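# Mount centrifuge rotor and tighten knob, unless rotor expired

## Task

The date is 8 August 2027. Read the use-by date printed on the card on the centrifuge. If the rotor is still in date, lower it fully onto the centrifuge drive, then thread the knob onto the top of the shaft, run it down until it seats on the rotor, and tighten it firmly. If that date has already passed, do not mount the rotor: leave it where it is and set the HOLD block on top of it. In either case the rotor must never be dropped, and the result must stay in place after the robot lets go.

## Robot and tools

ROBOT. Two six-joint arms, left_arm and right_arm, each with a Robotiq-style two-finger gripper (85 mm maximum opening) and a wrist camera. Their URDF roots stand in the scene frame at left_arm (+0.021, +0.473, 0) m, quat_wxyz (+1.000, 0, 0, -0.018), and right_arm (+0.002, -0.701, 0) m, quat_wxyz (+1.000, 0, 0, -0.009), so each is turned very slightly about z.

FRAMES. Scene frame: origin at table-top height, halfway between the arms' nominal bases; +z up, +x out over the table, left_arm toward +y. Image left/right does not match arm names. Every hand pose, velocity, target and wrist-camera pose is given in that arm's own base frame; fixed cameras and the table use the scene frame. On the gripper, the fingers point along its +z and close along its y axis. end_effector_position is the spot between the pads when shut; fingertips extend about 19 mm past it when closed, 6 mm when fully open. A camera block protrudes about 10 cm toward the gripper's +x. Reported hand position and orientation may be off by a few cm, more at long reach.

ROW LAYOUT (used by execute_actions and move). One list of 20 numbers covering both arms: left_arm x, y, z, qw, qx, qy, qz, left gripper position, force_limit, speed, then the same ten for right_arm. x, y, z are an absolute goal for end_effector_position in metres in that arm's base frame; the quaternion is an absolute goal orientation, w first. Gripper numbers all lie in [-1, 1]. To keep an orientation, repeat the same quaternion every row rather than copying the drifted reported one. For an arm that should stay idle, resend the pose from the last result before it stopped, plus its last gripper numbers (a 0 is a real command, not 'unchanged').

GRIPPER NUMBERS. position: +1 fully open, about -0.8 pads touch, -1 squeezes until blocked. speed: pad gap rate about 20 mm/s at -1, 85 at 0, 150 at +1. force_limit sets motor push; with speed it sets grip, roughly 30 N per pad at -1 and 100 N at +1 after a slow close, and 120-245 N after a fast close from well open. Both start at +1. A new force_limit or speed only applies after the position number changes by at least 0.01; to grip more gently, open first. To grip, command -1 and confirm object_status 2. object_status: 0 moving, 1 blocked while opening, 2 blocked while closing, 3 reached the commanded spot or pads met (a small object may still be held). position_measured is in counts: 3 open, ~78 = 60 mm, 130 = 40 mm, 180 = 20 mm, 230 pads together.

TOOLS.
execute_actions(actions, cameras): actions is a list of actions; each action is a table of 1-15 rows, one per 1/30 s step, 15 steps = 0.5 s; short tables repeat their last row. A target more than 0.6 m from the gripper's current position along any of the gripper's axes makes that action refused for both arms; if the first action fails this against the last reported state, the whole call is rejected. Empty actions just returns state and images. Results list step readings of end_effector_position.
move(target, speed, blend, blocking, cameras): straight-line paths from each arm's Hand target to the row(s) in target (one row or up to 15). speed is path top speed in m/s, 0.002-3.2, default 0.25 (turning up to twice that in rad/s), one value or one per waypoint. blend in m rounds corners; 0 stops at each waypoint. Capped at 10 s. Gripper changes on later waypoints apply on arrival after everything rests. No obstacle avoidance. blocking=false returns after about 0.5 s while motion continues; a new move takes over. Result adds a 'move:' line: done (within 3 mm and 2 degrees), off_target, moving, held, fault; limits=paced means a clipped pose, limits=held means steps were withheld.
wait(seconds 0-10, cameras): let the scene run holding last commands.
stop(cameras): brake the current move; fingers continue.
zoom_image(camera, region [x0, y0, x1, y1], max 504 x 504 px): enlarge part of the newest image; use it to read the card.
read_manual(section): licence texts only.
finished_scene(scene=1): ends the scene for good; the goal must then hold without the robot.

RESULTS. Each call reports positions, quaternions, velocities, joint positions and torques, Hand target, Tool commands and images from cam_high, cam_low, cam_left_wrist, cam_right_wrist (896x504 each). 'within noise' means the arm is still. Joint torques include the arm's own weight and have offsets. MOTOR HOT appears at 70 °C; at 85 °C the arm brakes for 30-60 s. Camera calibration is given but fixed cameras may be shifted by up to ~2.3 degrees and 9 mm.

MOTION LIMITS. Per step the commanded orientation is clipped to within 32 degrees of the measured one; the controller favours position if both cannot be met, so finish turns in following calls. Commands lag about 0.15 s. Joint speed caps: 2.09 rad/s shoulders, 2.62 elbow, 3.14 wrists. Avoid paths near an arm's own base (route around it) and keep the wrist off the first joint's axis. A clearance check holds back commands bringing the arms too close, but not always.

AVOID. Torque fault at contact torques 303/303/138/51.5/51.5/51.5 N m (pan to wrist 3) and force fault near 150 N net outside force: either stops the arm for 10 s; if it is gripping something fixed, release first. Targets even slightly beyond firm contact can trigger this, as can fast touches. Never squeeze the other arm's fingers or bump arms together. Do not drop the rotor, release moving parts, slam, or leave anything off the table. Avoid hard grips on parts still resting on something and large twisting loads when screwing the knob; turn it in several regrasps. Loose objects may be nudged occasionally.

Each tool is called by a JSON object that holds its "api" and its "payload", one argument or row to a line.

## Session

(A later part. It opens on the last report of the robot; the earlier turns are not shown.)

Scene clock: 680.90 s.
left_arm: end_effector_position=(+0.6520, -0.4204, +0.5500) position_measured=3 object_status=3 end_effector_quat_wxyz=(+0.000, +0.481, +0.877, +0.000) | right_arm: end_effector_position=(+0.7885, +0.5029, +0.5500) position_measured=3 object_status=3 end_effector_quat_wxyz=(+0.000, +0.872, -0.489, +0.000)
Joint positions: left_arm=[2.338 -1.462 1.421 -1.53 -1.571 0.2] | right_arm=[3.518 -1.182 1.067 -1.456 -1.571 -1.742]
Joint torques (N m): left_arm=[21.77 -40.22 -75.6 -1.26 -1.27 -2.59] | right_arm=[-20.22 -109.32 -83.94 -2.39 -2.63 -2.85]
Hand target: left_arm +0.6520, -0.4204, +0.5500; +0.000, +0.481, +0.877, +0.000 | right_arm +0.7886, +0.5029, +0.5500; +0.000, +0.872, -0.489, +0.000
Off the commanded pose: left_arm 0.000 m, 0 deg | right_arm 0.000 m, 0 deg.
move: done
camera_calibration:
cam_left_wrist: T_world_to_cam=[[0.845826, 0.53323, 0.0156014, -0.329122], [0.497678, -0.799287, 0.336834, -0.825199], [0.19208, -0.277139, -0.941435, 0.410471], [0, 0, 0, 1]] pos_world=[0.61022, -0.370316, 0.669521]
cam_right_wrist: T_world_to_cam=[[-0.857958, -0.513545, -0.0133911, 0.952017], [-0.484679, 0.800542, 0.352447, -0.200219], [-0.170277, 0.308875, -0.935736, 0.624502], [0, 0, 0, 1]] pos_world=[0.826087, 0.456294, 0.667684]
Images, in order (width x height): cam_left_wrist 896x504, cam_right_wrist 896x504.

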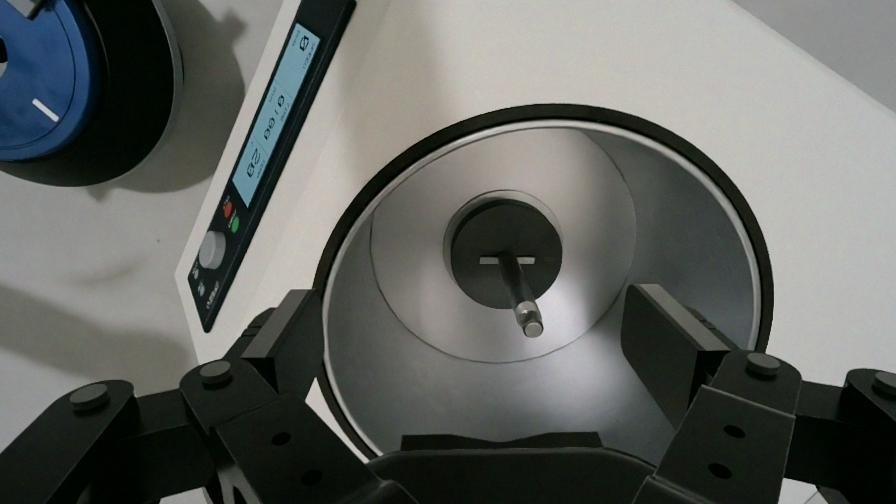

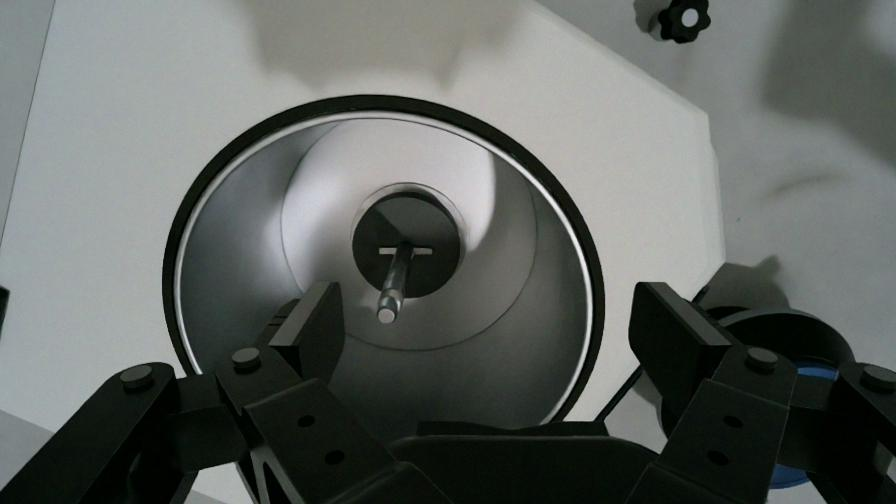

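{"api": "zoom_image", "payload": {
  "camera": "cam_left_wrist",
  "region": [430, 180, 580, 350]
}}

{"api": "zoom_image", "payload": {
  "camera": "cam_right_wrist",
  "region": [340, 170, 490, 340]
}}

{"api": "zoom_image", "payload": {
  "camera": "cam_right_wrist",
  "region": [620, 0, 730, 70]
}}

Scaled by 2.965 from the camera's 896x504 image, which has a finer 1280x720 frame.

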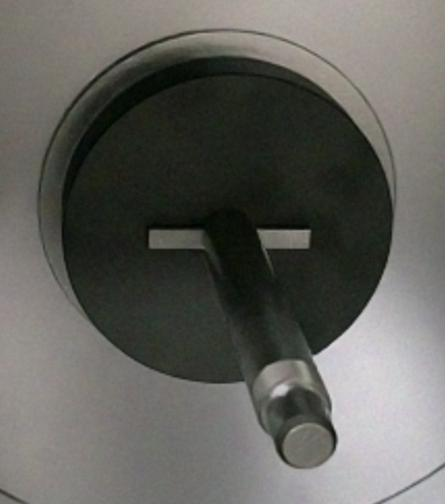

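Scaled by 2.965 from the camera's 896x504 image, which has a finer 1280x720 frame.

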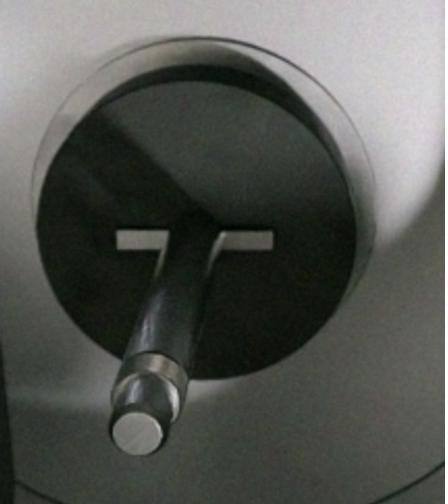

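Scaled by 4.582 from the camera's 896x504 image, which has a finer 1280x720 frame.

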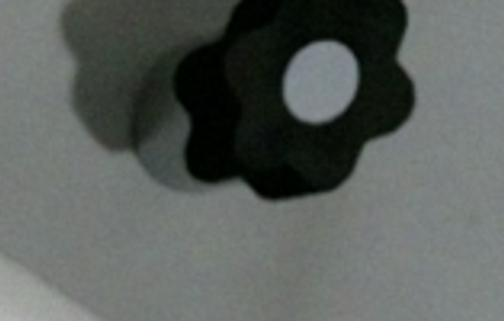

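{"api": "move", "payload": {
  "target": [
    [0.2670, -0.4522, 0.42, 0, 0.7896, 0.6136, 0, 0.2, 1, 0, 0.1858, 0.4715, 0.42, 0, -0.6067, 0.7949, 0, 0.2, 1, 0],
    [0.2670, -0.4522, 0.30, 0, 0.7896, 0.6136, 0, 0.2, 1, 0, 0.1858, 0.4715, 0.30, 0, -0.6067, 0.7949, 0, 0.2, 1, 0]
  ],
  "speed": [0.6, 0.3],
  "blend": 0.04
}}

Scene clock: 764.70 s.
left_arm: end_effector_position=(+0.2670, -0.4522, +0.3001) position_measured=104 object_status=3 end_effector_quat_wxyz=(+0.000, +0.790, +0.614, +0.000) | right_arm: end_effector_position=(+0.1858, +0.4715, +0.3001) position_measured=104 object_status=3 end_effector_quat_wxyz=(+0.000, -0.607, +0.795, +0.000)
Joint positions: left_arm=[1.759 -1.825 2.202 -1.948 -1.571 0.438] | right_arm=[3.979 -1.862 2.228 -1.937 -1.571 -0.466]
Joint torques (N m): left_arm=[-5.75 -5.51 -43.08 -13.23 2.77 1.31] | right_arm=[22.11 -13.33 -57.38 -11.47 -2.51 2.57]
Hand target: left_arm +0.2670, -0.4522, +0.3000; +0.000, +0.790, +0.614, +0.000 | right_arm +0.1858, +0.4715, +0.3000; +0.000, -0.607, +0.795, +0.000
Off the commanded pose: left_arm 0.000 m, 0 deg | right_arm 0.000 m, 0 deg.
move: done
camera_calibration:
cam_left_wrist: T_world_to_cam=[[0.967742, -0.251457, 0.0156177, -0.370066], [-0.241885, -0.909986, 0.336776, -0.427459], [-0.0704729, -0.32969, -0.941455, 0.286667], [0, 0, 0, 1]] pos_world=[0.274935, -0.387527, 0.419621]
cam_right_wrist: T_world_to_cam=[[-0.962203, 0.272011, -0.0132788, 0.0643701], [0.25007, 0.901796, 0.352461, -0.563411], [0.107848, 0.335819, -0.935732, 0.233346], [0, 0, 0, 1]] pos_world=[0.177663, 0.412211, 0.417784]

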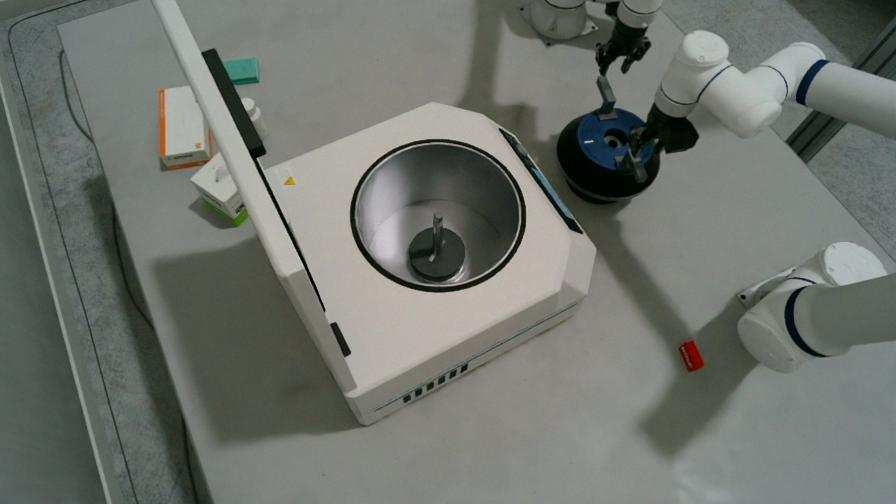

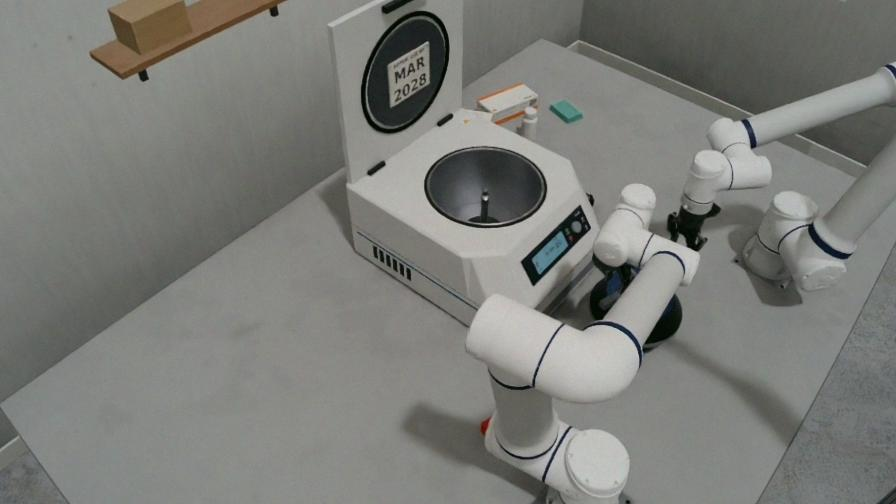

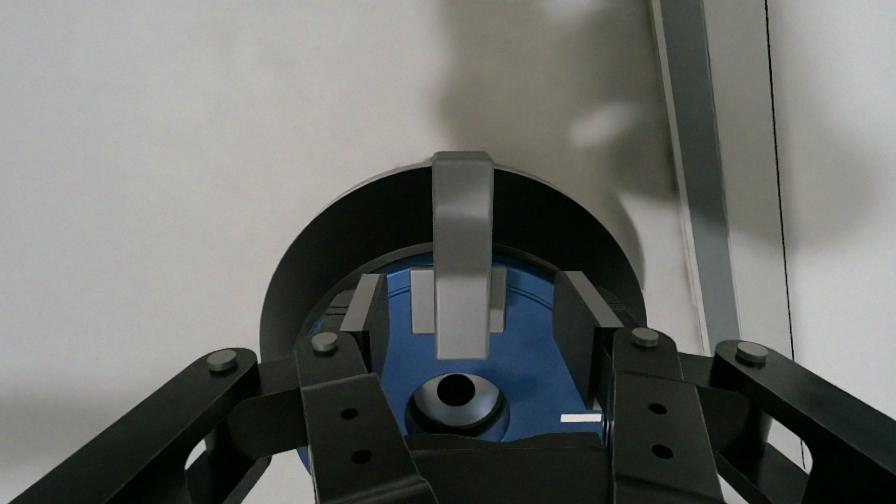

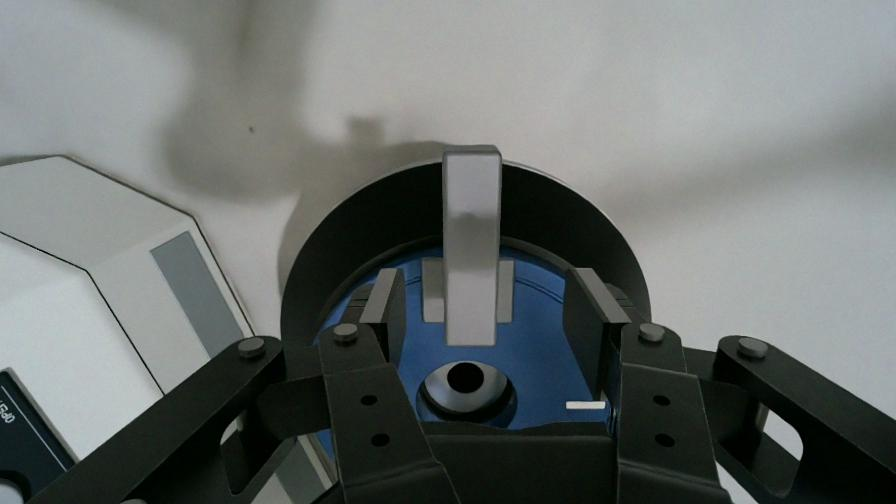

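{"api": "zoom_image", "payload": {
  "camera": "cam_left_wrist",
  "region": [320, 250, 640, 390]
}}

{"api": "zoom_image", "payload": {
  "camera": "cam_right_wrist",
  "region": [320, 240, 640, 380]
}}

Scaled by 1.575 from the camera's 896x504 image, which has a finer 1280x720 frame.

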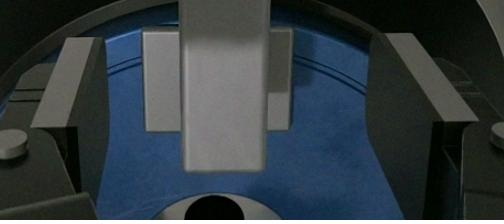

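Scaled by 1.575 from the camera's 896x504 image, which has a finer 1280x720 frame.

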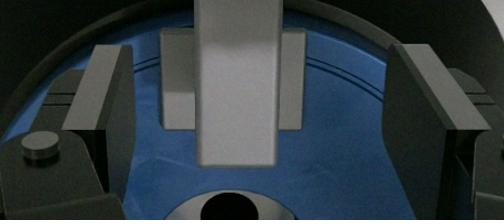

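{"api": "move", "payload": {
  "target": [0.2670, -0.4522, 0.225, 0, 0.7896, 0.6136, 0, 0.2, 1, 0, 0.1877, 0.4710, 0.225, 0, -0.6067, 0.7949, 0, 0.2, 1, 0],
  "speed": 0.15,
  "cameras": ["cam_left_wrist", "cam_right_wrist"]
}}

Scene clock: 789.20 s.
left_arm: end_effector_position=(+0.2670, -0.4522, +0.2251) position_measured=104 object_status=3 end_effector_quat_wxyz=(+0.000, +0.790, +0.614, +0.000) | right_arm: end_effector_position=(+0.1877, +0.4710, +0.2251) position_measured=104 object_status=3 end_effector_quat_wxyz=(+0.000, -0.607, +0.795, +0.000)
Joint positions: left_arm=[1.759 -1.755 2.298 -2.113 -1.571 0.438] | right_arm=[3.976 -1.792 2.325 -2.104 -1.571 -0.47]
Joint torques (N m): left_arm=[19.93 -4.43 -37.43 -12.37 1.52 1.35] | right_arm=[-21.46 -16.85 -52.62 -10.74 -1.67 -2.87]
Hand target: left_arm +0.2670, -0.4522, +0.2250; +0.000, +0.790, +0.614, +0.000 | right_arm +0.1877, +0.4710, +0.2250; +0.000, -0.607, +0.795, +0.000
Off the commanded pose: left_arm 0.000 m, 0 deg | right_arm 0.000 m, 0 deg.
move: done
camera_calibration:
cam_left_wrist: T_world_to_cam=[[0.967713, -0.251569, 0.0156583, -0.368847], [-0.242003, -0.909955, 0.336774, -0.40218], [-0.0704733, -0.32969, -0.941455, 0.216051], [0, 0, 0, 1]] pos_world=[0.274835, -0.387527, 0.344621]
cam_right_wrist: T_world_to_cam=[[-0.962203, 0.272011, -0.0132788, 0.065337], [0.25007, 0.901796, 0.352461, -0.536965], [0.107848, 0.335819, -0.935732, 0.163035], [0, 0, 0, 1]] pos_world=[0.179563, 0.411711, 0.342684]
Images, in order (width x height): cam_left_wrist 896x504, cam_right_wrist 896x504.

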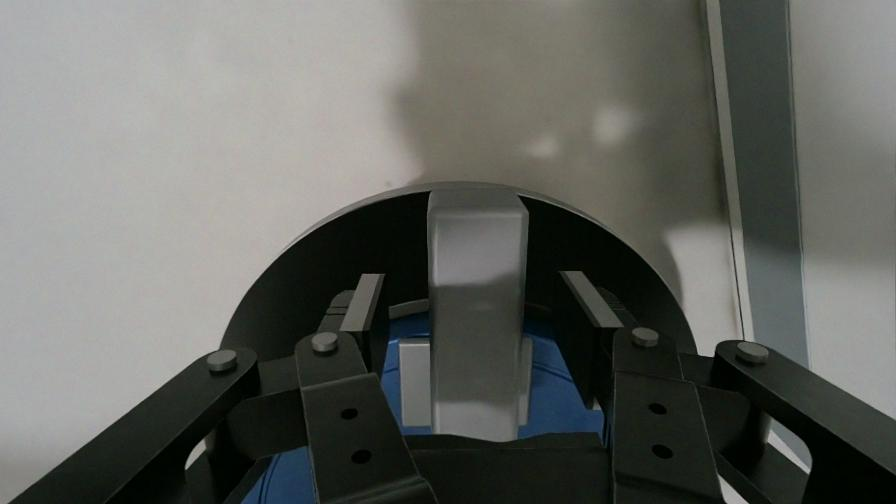

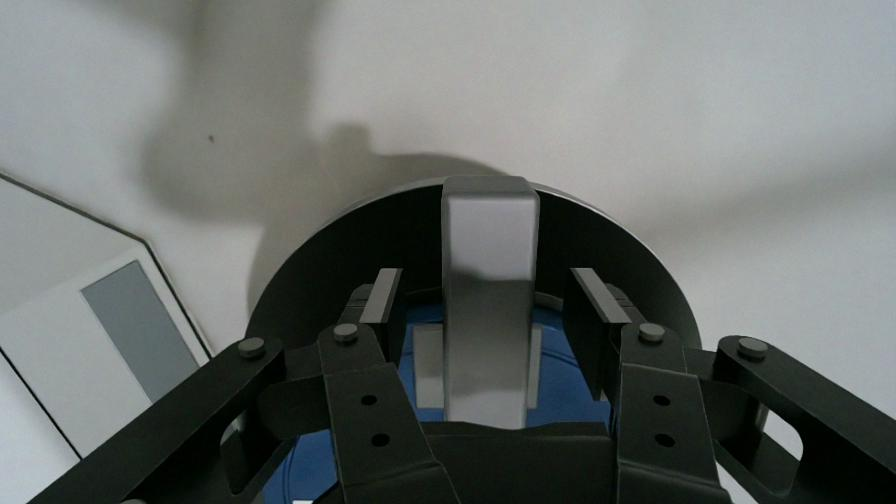

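{"api": "move", "payload": {
  "target": [0.2670, -0.4522, 0.225, 0, 0.7896, 0.6136, 0, -1, -0.5, -1, 0.1877, 0.4710, 0.225, 0, -0.6067, 0.7949, 0, -1, -0.5, -1],
  "speed": 0.1,
  "cameras": ["cam_left_wrist", "cam_right_wrist"]
}}

Scene clock: 801.97 s.
left_arm: end_effector_position=(+0.2670, -0.4522, +0.2250) position_measured=171 object_status=2 end_effector_quat_wxyz=(+0.000, +0.790, +0.614, +0.000) | right_arm: end_effector_position=(+0.1878, +0.4710, +0.2250) position_measured=171 object_status=0 end_effector_quat_wxyz=(+0.000, -0.607, +0.795, +0.000)
Joint positions: left_arm=[1.759 -1.755 2.298 -2.114 -1.571 0.438] | right_arm=[3.975 -1.792 2.325 -2.104 -1.571 -0.47]
Joint torques (N m): left_arm=[22.89 -6.03 -38.99 -11.94 1.37 1.33] | right_arm=[-3.68 -17.91 -53.23 -4.5 4.3 -2.05]
Hand target: left_arm +0.2670, -0.4522, +0.2250; +0.000, +0.790, +0.614, +0.000 | right_arm +0.1877, +0.4710, +0.2250; +0.000, -0.607, +0.795, +0.000
Off the commanded pose: left_arm 0.000 m, 0 deg | right_arm 0.000 m, 0 deg.
move: done
camera_calibration:
cam_left_wrist: T_world_to_cam=[[0.967761, -0.251391, 0.0155173, -0.368838], [-0.241781, -0.909972, 0.336886, -0.402228], [-0.0705698, -0.329777, -0.941418, 0.215943], [0, 0, 0, 1]] pos_world=[0.274935, -0.387526, 0.344521]
cam_right_wrist: T_world_to_cam=[[-0.962169, 0.272114, -0.0135756, 0.0654863], [0.250068, 0.901802, 0.352447, -0.536988], [0.108148, 0.335719, -0.935733, 0.163011], [0, 0, 0, 1]] pos_world=[0.179663, 0.411711, 0.342684]
Images, in order (width x height): cam_left_wrist 896x504, cam_right_wrist 896x504.

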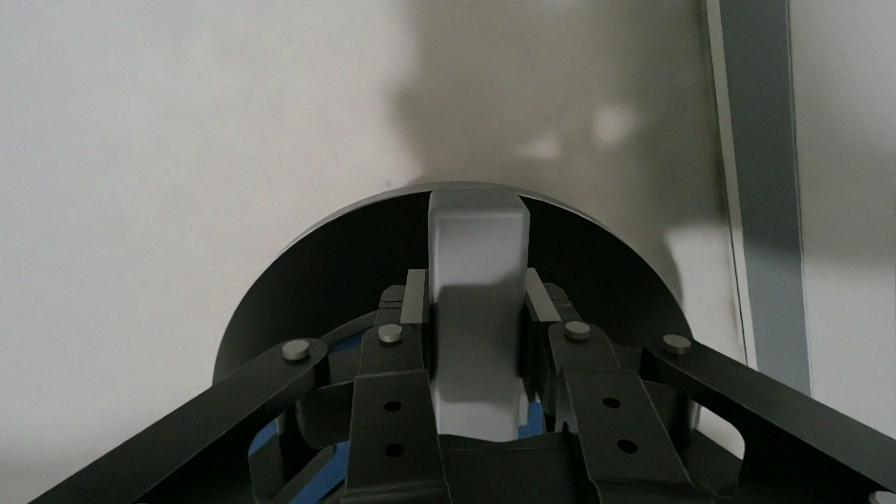

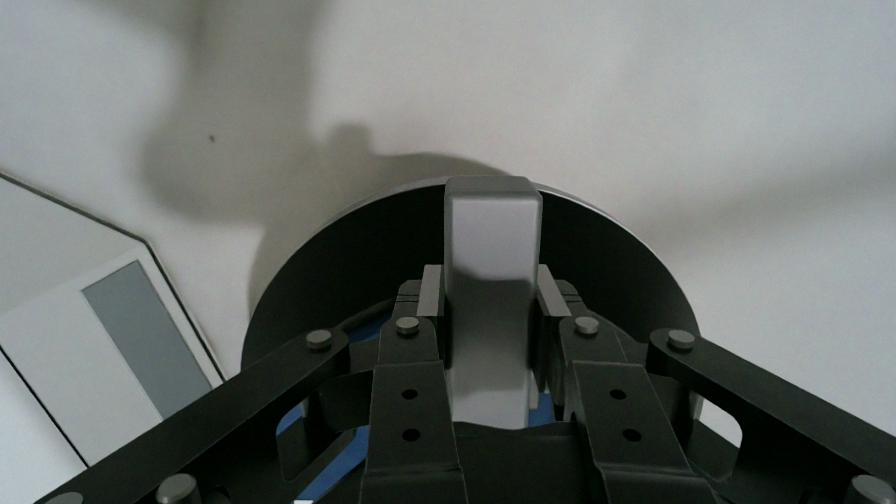

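{"api": "move", "payload": {
  "target": [0.2670, -0.4522, 0.235, 0, 0.7896, 0.6136, 0, -1, -0.5, -1, 0.1877, 0.4710, 0.235, 0, -0.6067, 0.7949, 0, -1, -0.5, -1],
  "speed": 0.03
}}

Scene clock: 809.80 s.
left_arm: end_effector_position=(+0.2670, -0.4522, +0.2349) position_measured=171 object_status=2 end_effector_quat_wxyz=(+0.000, +0.790, +0.614, +0.000) | right_arm: end_effector_position=(+0.1877, +0.4710, +0.2349) position_measured=171 object_status=2 end_effector_quat_wxyz=(+0.000, -0.607, +0.795, +0.000)
Joint positions: left_arm=[1.759 -1.766 2.286 -2.091 -1.571 0.438] | right_arm=[3.976 -1.803 2.313 -2.081 -1.571 -0.47]
Joint torques (N m): left_arm=[19.16 -56.74 -85.51 -5.71 3.48 1.23] | right_arm=[14.69 -80.72 -99.86 -5.97 -2.21 -1.05]
Hand target: left_arm +0.2670, -0.4522, +0.2350; +0.000, +0.790, +0.614, +0.000 | right_arm +0.1877, +0.4710, +0.2350; +0.000, -0.607, +0.795, +0.000
Off the commanded pose: left_arm 0.000 m, 0 deg | right_arm 0.000 m, 0 deg.
move: done
camera_calibration:
cam_left_wrist: T_world_to_cam=[[0.967745, -0.251448, 0.0156408, -0.369053], [-0.241877, -0.909956, 0.336862, -0.405522], [-0.0704706, -0.329779, -0.941424, 0.225237], [0, 0, 0, 1]] pos_world=[0.274935, -0.387526, 0.354421]
cam_right_wrist: T_world_to_cam=[[-0.962193, 0.272042, -0.0133693, 0.0654856], [0.250066, 0.901788, 0.352485, -0.540459], [0.107947, 0.335815, -0.935722, 0.172279], [0, 0, 0, 1]] pos_world=[0.179563, 0.411711, 0.352584]

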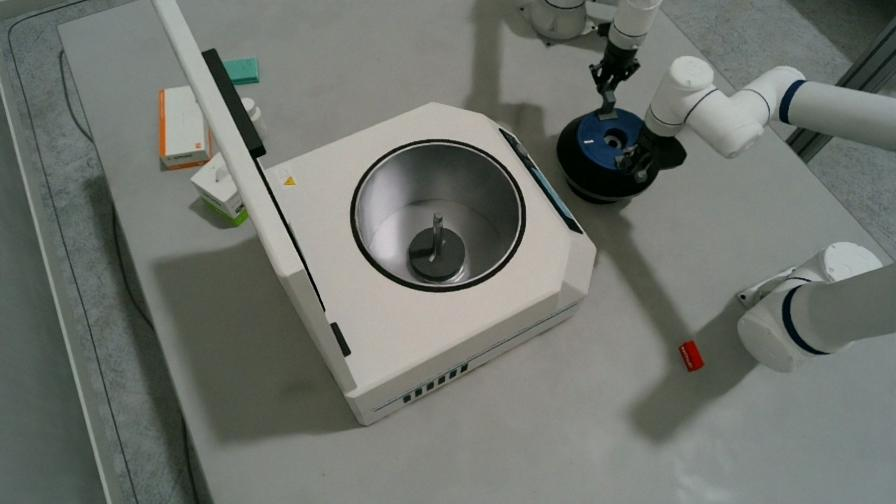

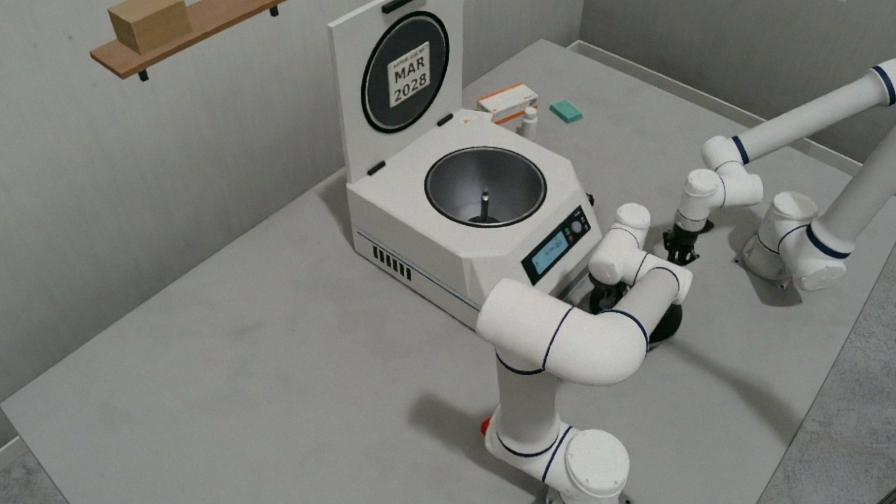

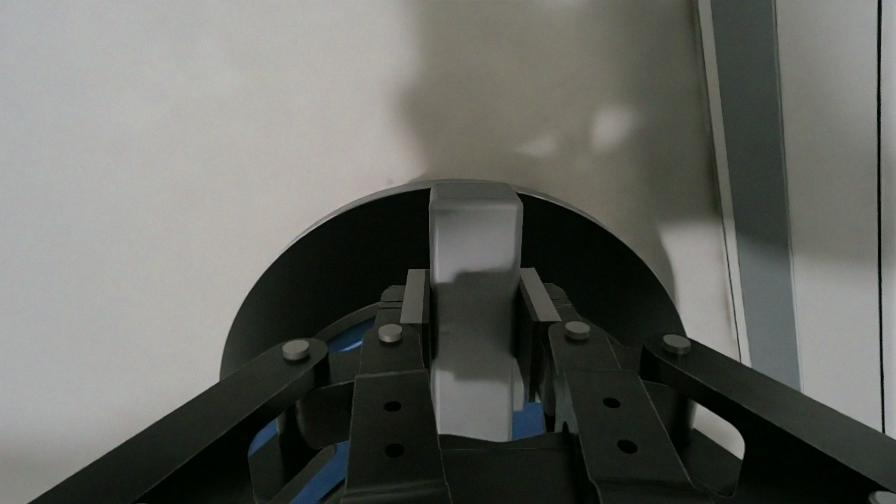

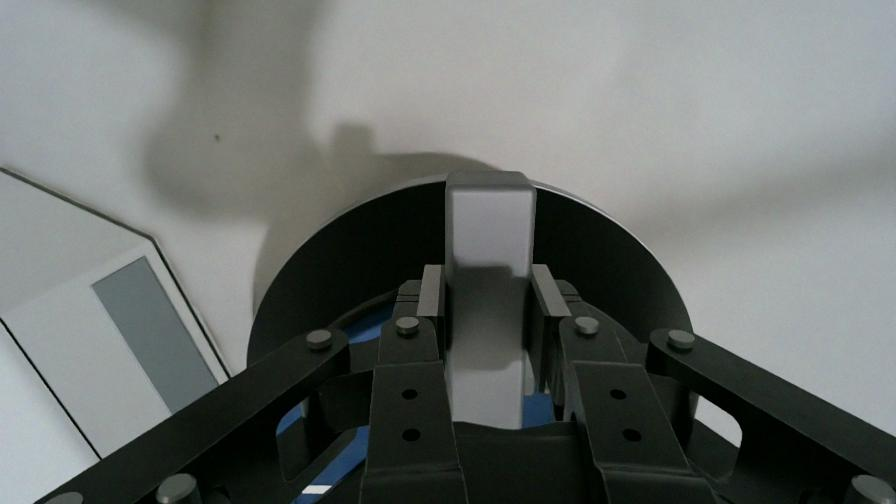

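{"api": "zoom_image", "payload": {
  "camera": "cam_high",
  "region": [540, 60, 680, 220]
}}

{"api": "zoom_image", "payload": {
  "camera": "cam_left_wrist",
  "region": [360, 170, 600, 450]
}}

{"api": "zoom_image", "payload": {
  "camera": "cam_right_wrist",
  "region": [360, 150, 620, 440]
}}

Scaled by 3.150 from the camera's 896x504 image, which has a finer 1280x720 frame.

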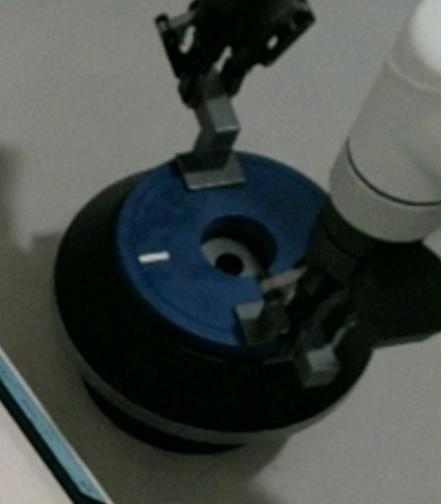

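Scaled by 1.800 from the camera's 896x504 image, which has a finer 1280x720 frame.

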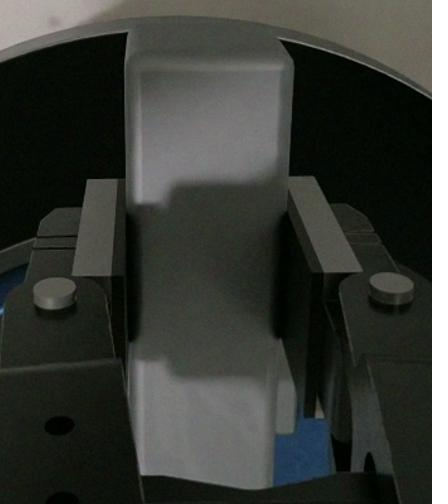

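Scaled by 1.738 from the camera's 896x504 image, which has a finer 1280x720 frame.

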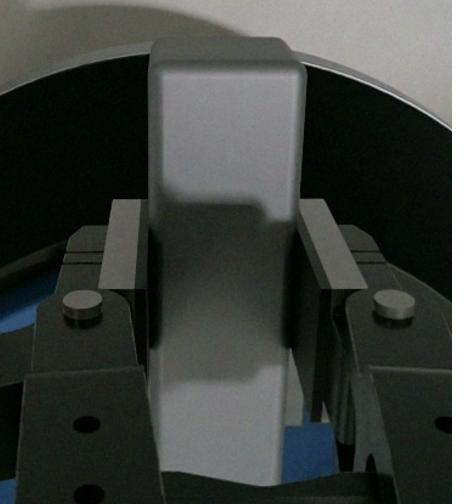

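{"api": "move", "payload": {
  "target": [
    [0.2670, -0.4522, 0.235, 0, 0.7896, 0.6136, 0, 0.2, 1, 0, 0.1877, 0.4710, 0.235, 0, -0.6067, 0.7949, 0, 0.2, 1, 0],
    [0.2670, -0.4522, 0.223, 0, 0.7896, 0.6136, 0, 0.2, 1, 0, 0.1877, 0.4710, 0.223, 0, -0.6067, 0.7949, 0, 0.2, 1, 0]
  ],
  "speed": 0.1
}}

{"api": "zoom_image", "payload": {
  "camera": "cam_high",
  "region": [390, 190, 490, 300]
}}

{"api": "zoom_image", "payload": {
  "camera": "cam_low",
  "region": [420, 140, 550, 240]
}}

{"api": "zoom_image", "payload": {
  "camera": "cam_high",
  "region": [540, 60, 680, 220]
}}

Scene clock: 948.97 s.
left_arm: end_effector_position=(+0.2670, -0.4522, +0.2231) position_measured=104 object_status=3 end_effector_quat_wxyz=(+0.000, +0.790, +0.614, +0.000) | right_arm: end_effector_position=(+0.1877, +0.4710, +0.2231) position_measured=104 object_status=3 end_effector_quat_wxyz=(+0.000, -0.607, +0.795, +0.000)
Joint positions: left_arm=[1.759 -1.753 2.3 -2.118 -1.571 0.438] | right_arm=[3.975 -1.789 2.327 -2.109 -1.571 -0.47]
Joint torques (N m): left_arm=[13.52 -6.81 -38.56 -12.6 -0.73 -1.49] | right_arm=[-15.7 -15.5 -54.23 -11.03 -1.98 -0.71]
Hand target: left_arm +0.2670, -0.4522, +0.2230; +0.000, +0.790, +0.614, +0.000 | right_arm +0.1877, +0.4710, +0.2230; +0.000, -0.607, +0.795, +0.000
Off the commanded pose: left_arm 0.000 m, 0 deg | right_arm 0.000 m, 0 deg.
move: done
camera_calibration:
cam_left_wrist: T_world_to_cam=[[0.967744, -0.251449, 0.0156414, -0.368869], [-0.241879, -0.909955, 0.336862, -0.401547], [-0.0704706, -0.329779, -0.941424, 0.214129], [0, 0, 0, 1]] pos_world=[0.274935, -0.387526, 0.342621]
cam_right_wrist: T_world_to_cam=[[-0.962193, 0.272042, -0.0133693, 0.0653278], [0.250066, 0.901788, 0.352485, -0.5363], [0.107947, 0.335815, -0.935722, 0.161237], [0, 0, 0, 1]] pos_world=[0.179563, 0.411711, 0.340784]

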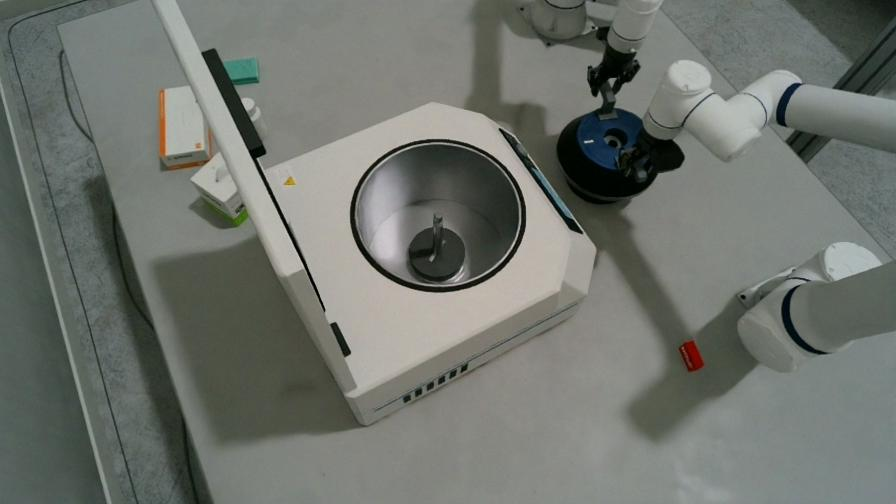

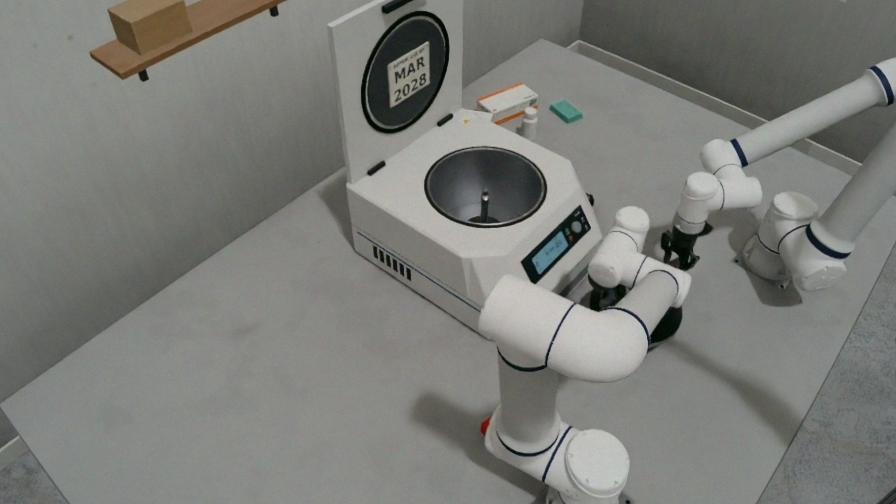

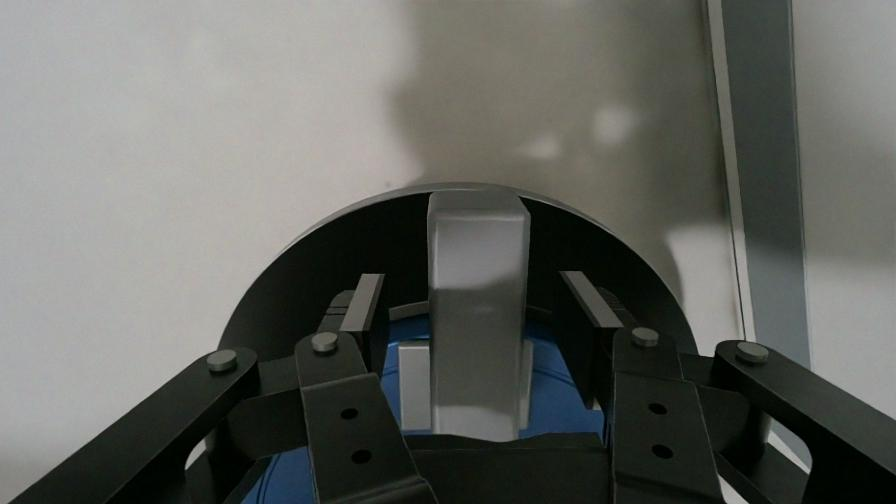

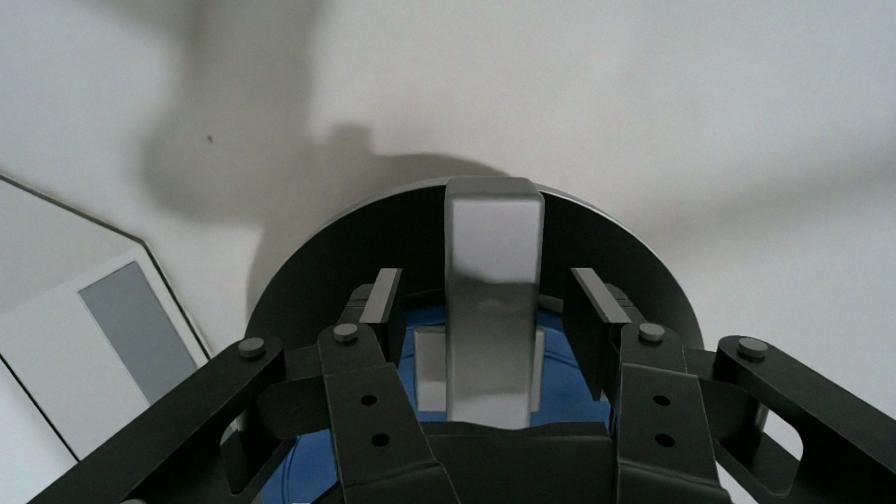

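Scaled by 4.582 from the camera's 896x504 image, which has a finer 1280x720 frame.

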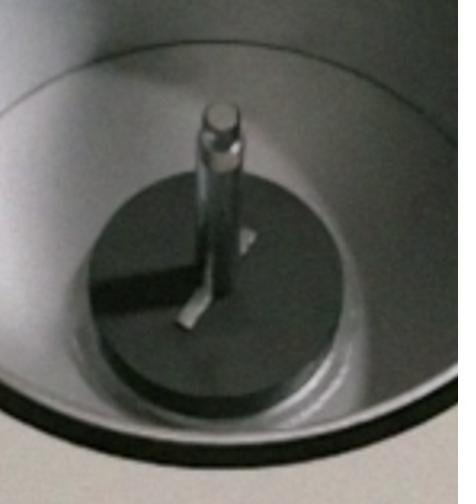

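Scaled by 3.877 from the camera's 896x504 image, which has a finer 1280x720 frame.

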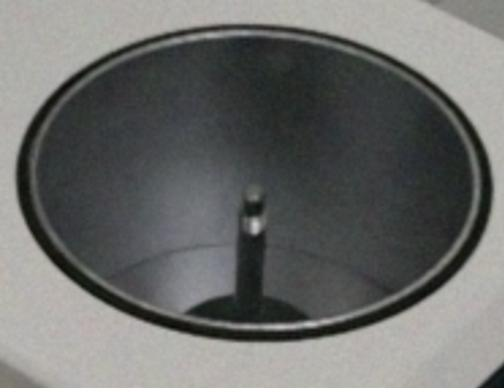

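Scaled by 3.150 from the camera's 896x504 image, which has a finer 1280x720 frame.

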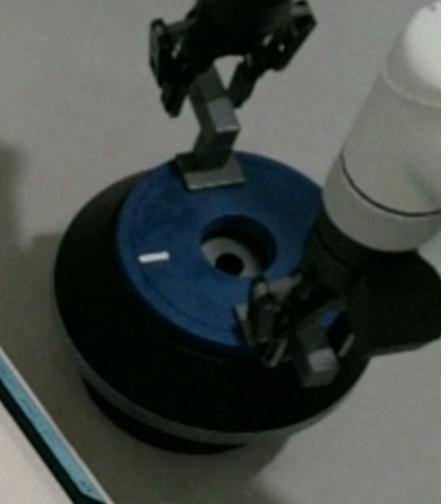

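{"api": "move", "payload": {
  "target": [0.2670, -0.4522, 0.223, 0, 0.7896, 0.6136, 0, -1, 1, -1, 0.1877, 0.4710, 0.223, 0, -0.6067, 0.7949, 0, -1, 1, -1],
  "speed": 0.1,
  "cameras": []
}}

{"api": "move", "payload": {
  "target": [0.2670, -0.4522, 0.238, 0, 0.7896, 0.6136, 0, -1, 1, -1, 0.1877, 0.4710, 0.238, 0, -0.6067, 0.7949, 0, -1, 1, -1],
  "speed": 0.03
}}

Scene clock: 972.37 s.
left_arm: end_effector_position=(+0.2670, -0.4522, +0.2230) position_measured=172 object_status=0 end_effector_quat_wxyz=(+0.000, +0.790, +0.614, +0.000) | right_arm: end_effector_position=(+0.1877, +0.4710, +0.2230) position_measured=172 object_status=0 end_effector_quat_wxyz=(+0.000, -0.607, +0.795, +0.000)
Joint positions: left_arm=[1.759 -1.753 2.3 -2.118 -1.571 0.438] | right_arm=[3.976 -1.789 2.328 -2.109 -1.571 -0.47]
Joint torques (N m): left_arm=[8.51 -7.11 -40.23 -13.05 8.76 1.09] | right_arm=[14.31 -17.75 -53.61 -10.68 -1.96 0.03]
Hand target: left_arm +0.2670, -0.4522, +0.2230; +0.000, +0.790, +0.614, +0.000 | right_arm +0.1877, +0.4710, +0.2230; +0.000, -0.607, +0.795, +0.000
Off the commanded pose: left_arm 0.000 m, 0 deg | right_arm 0.000 m, 0 deg.
move: done
No camera images: "cameras" was empty.

Scene clock: 973.23 s.
left_arm: end_effector_position=(+0.2670, -0.4522, +0.2379) position_measured=172 object_status=2 end_effector_quat_wxyz=(+0.000, +0.790, +0.614, +0.000) | right_arm: end_effector_position=(+0.1877, +0.4710, +0.2379) position_measured=172 object_status=2 end_effector_quat_wxyz=(+0.000, -0.607, +0.795, +0.000)
Joint positions: left_arm=[1.759 -1.769 2.282 -2.084 -1.571 0.438] | right_arm=[3.976 -1.806 2.309 -2.074 -1.571 -0.47]
Joint torques (N m): left_arm=[11.7 -62.71 -83.36 1.32 3.39 0.88] | right_arm=[10.84 -85.19 -90.65 -0.36 -2.18 -0.13]
Hand target: left_arm +0.2670, -0.4522, +0.2380; +0.000, +0.790, +0.614, +0.000 | right_arm +0.1877, +0.4710, +0.2380; +0.000, -0.607, +0.795, +0.000
Off the commanded pose: left_arm 0.000 m, 0 deg | right_arm 0.000 m, 0 deg.
move: done
camera_calibration:
cam_left_wrist: T_world_to_cam=[[0.967742, -0.251457, 0.0156177, -0.369095], [-0.241885, -0.909986, 0.336776, -0.406512], [-0.0704729, -0.32969, -0.941455, 0.228108], [0, 0, 0, 1]] pos_world=[0.274935, -0.387527, 0.357421]
cam_right_wrist: T_world_to_cam=[[-0.962203, 0.272011, -0.0132788, 0.065507], [0.25007, 0.901796, 0.352461, -0.541477], [0.107848, 0.335819, -0.935732, 0.175012], [0, 0, 0, 1]] pos_world=[0.179563, 0.411711, 0.355484]

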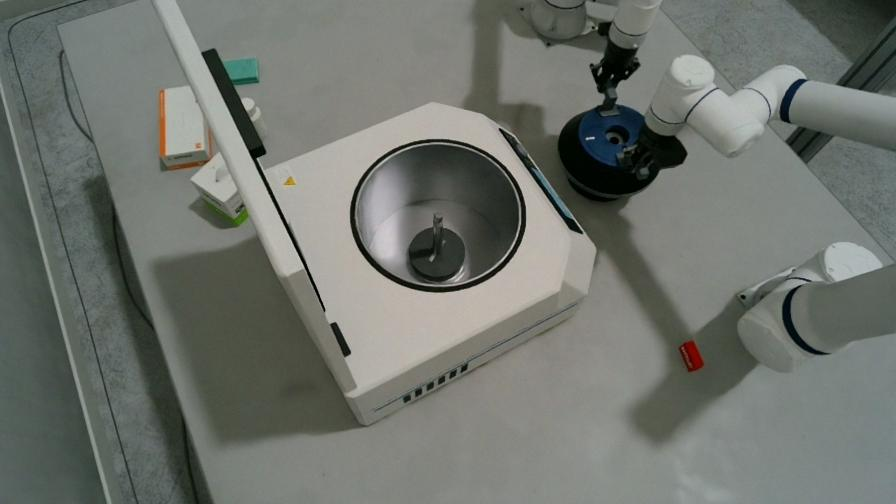

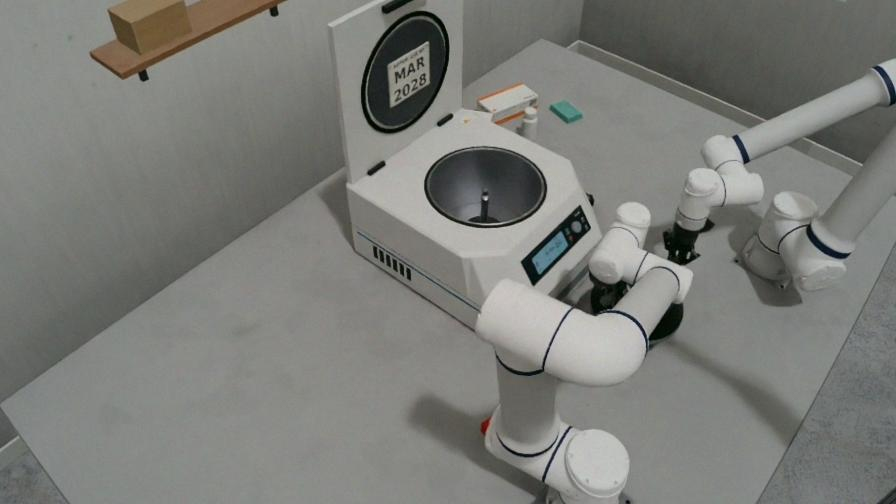

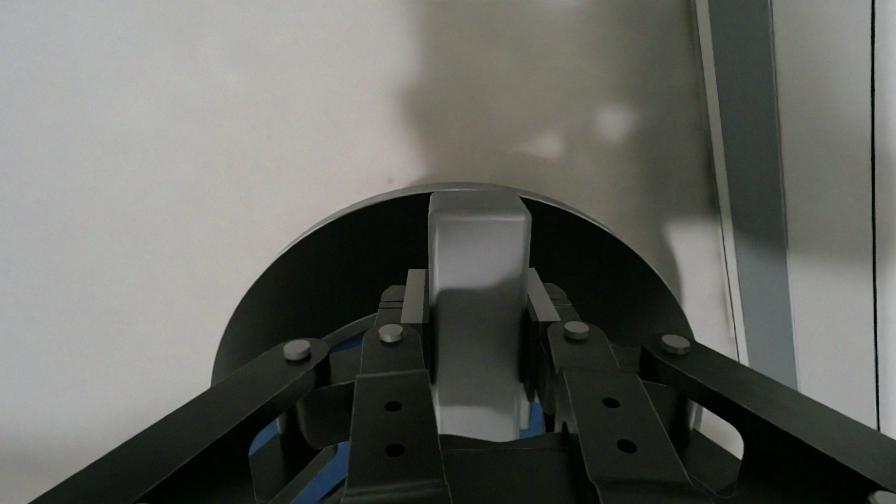

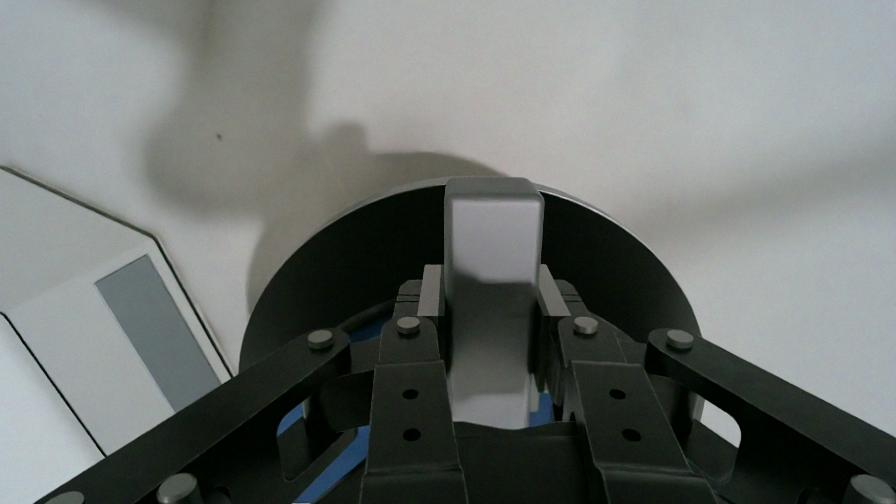

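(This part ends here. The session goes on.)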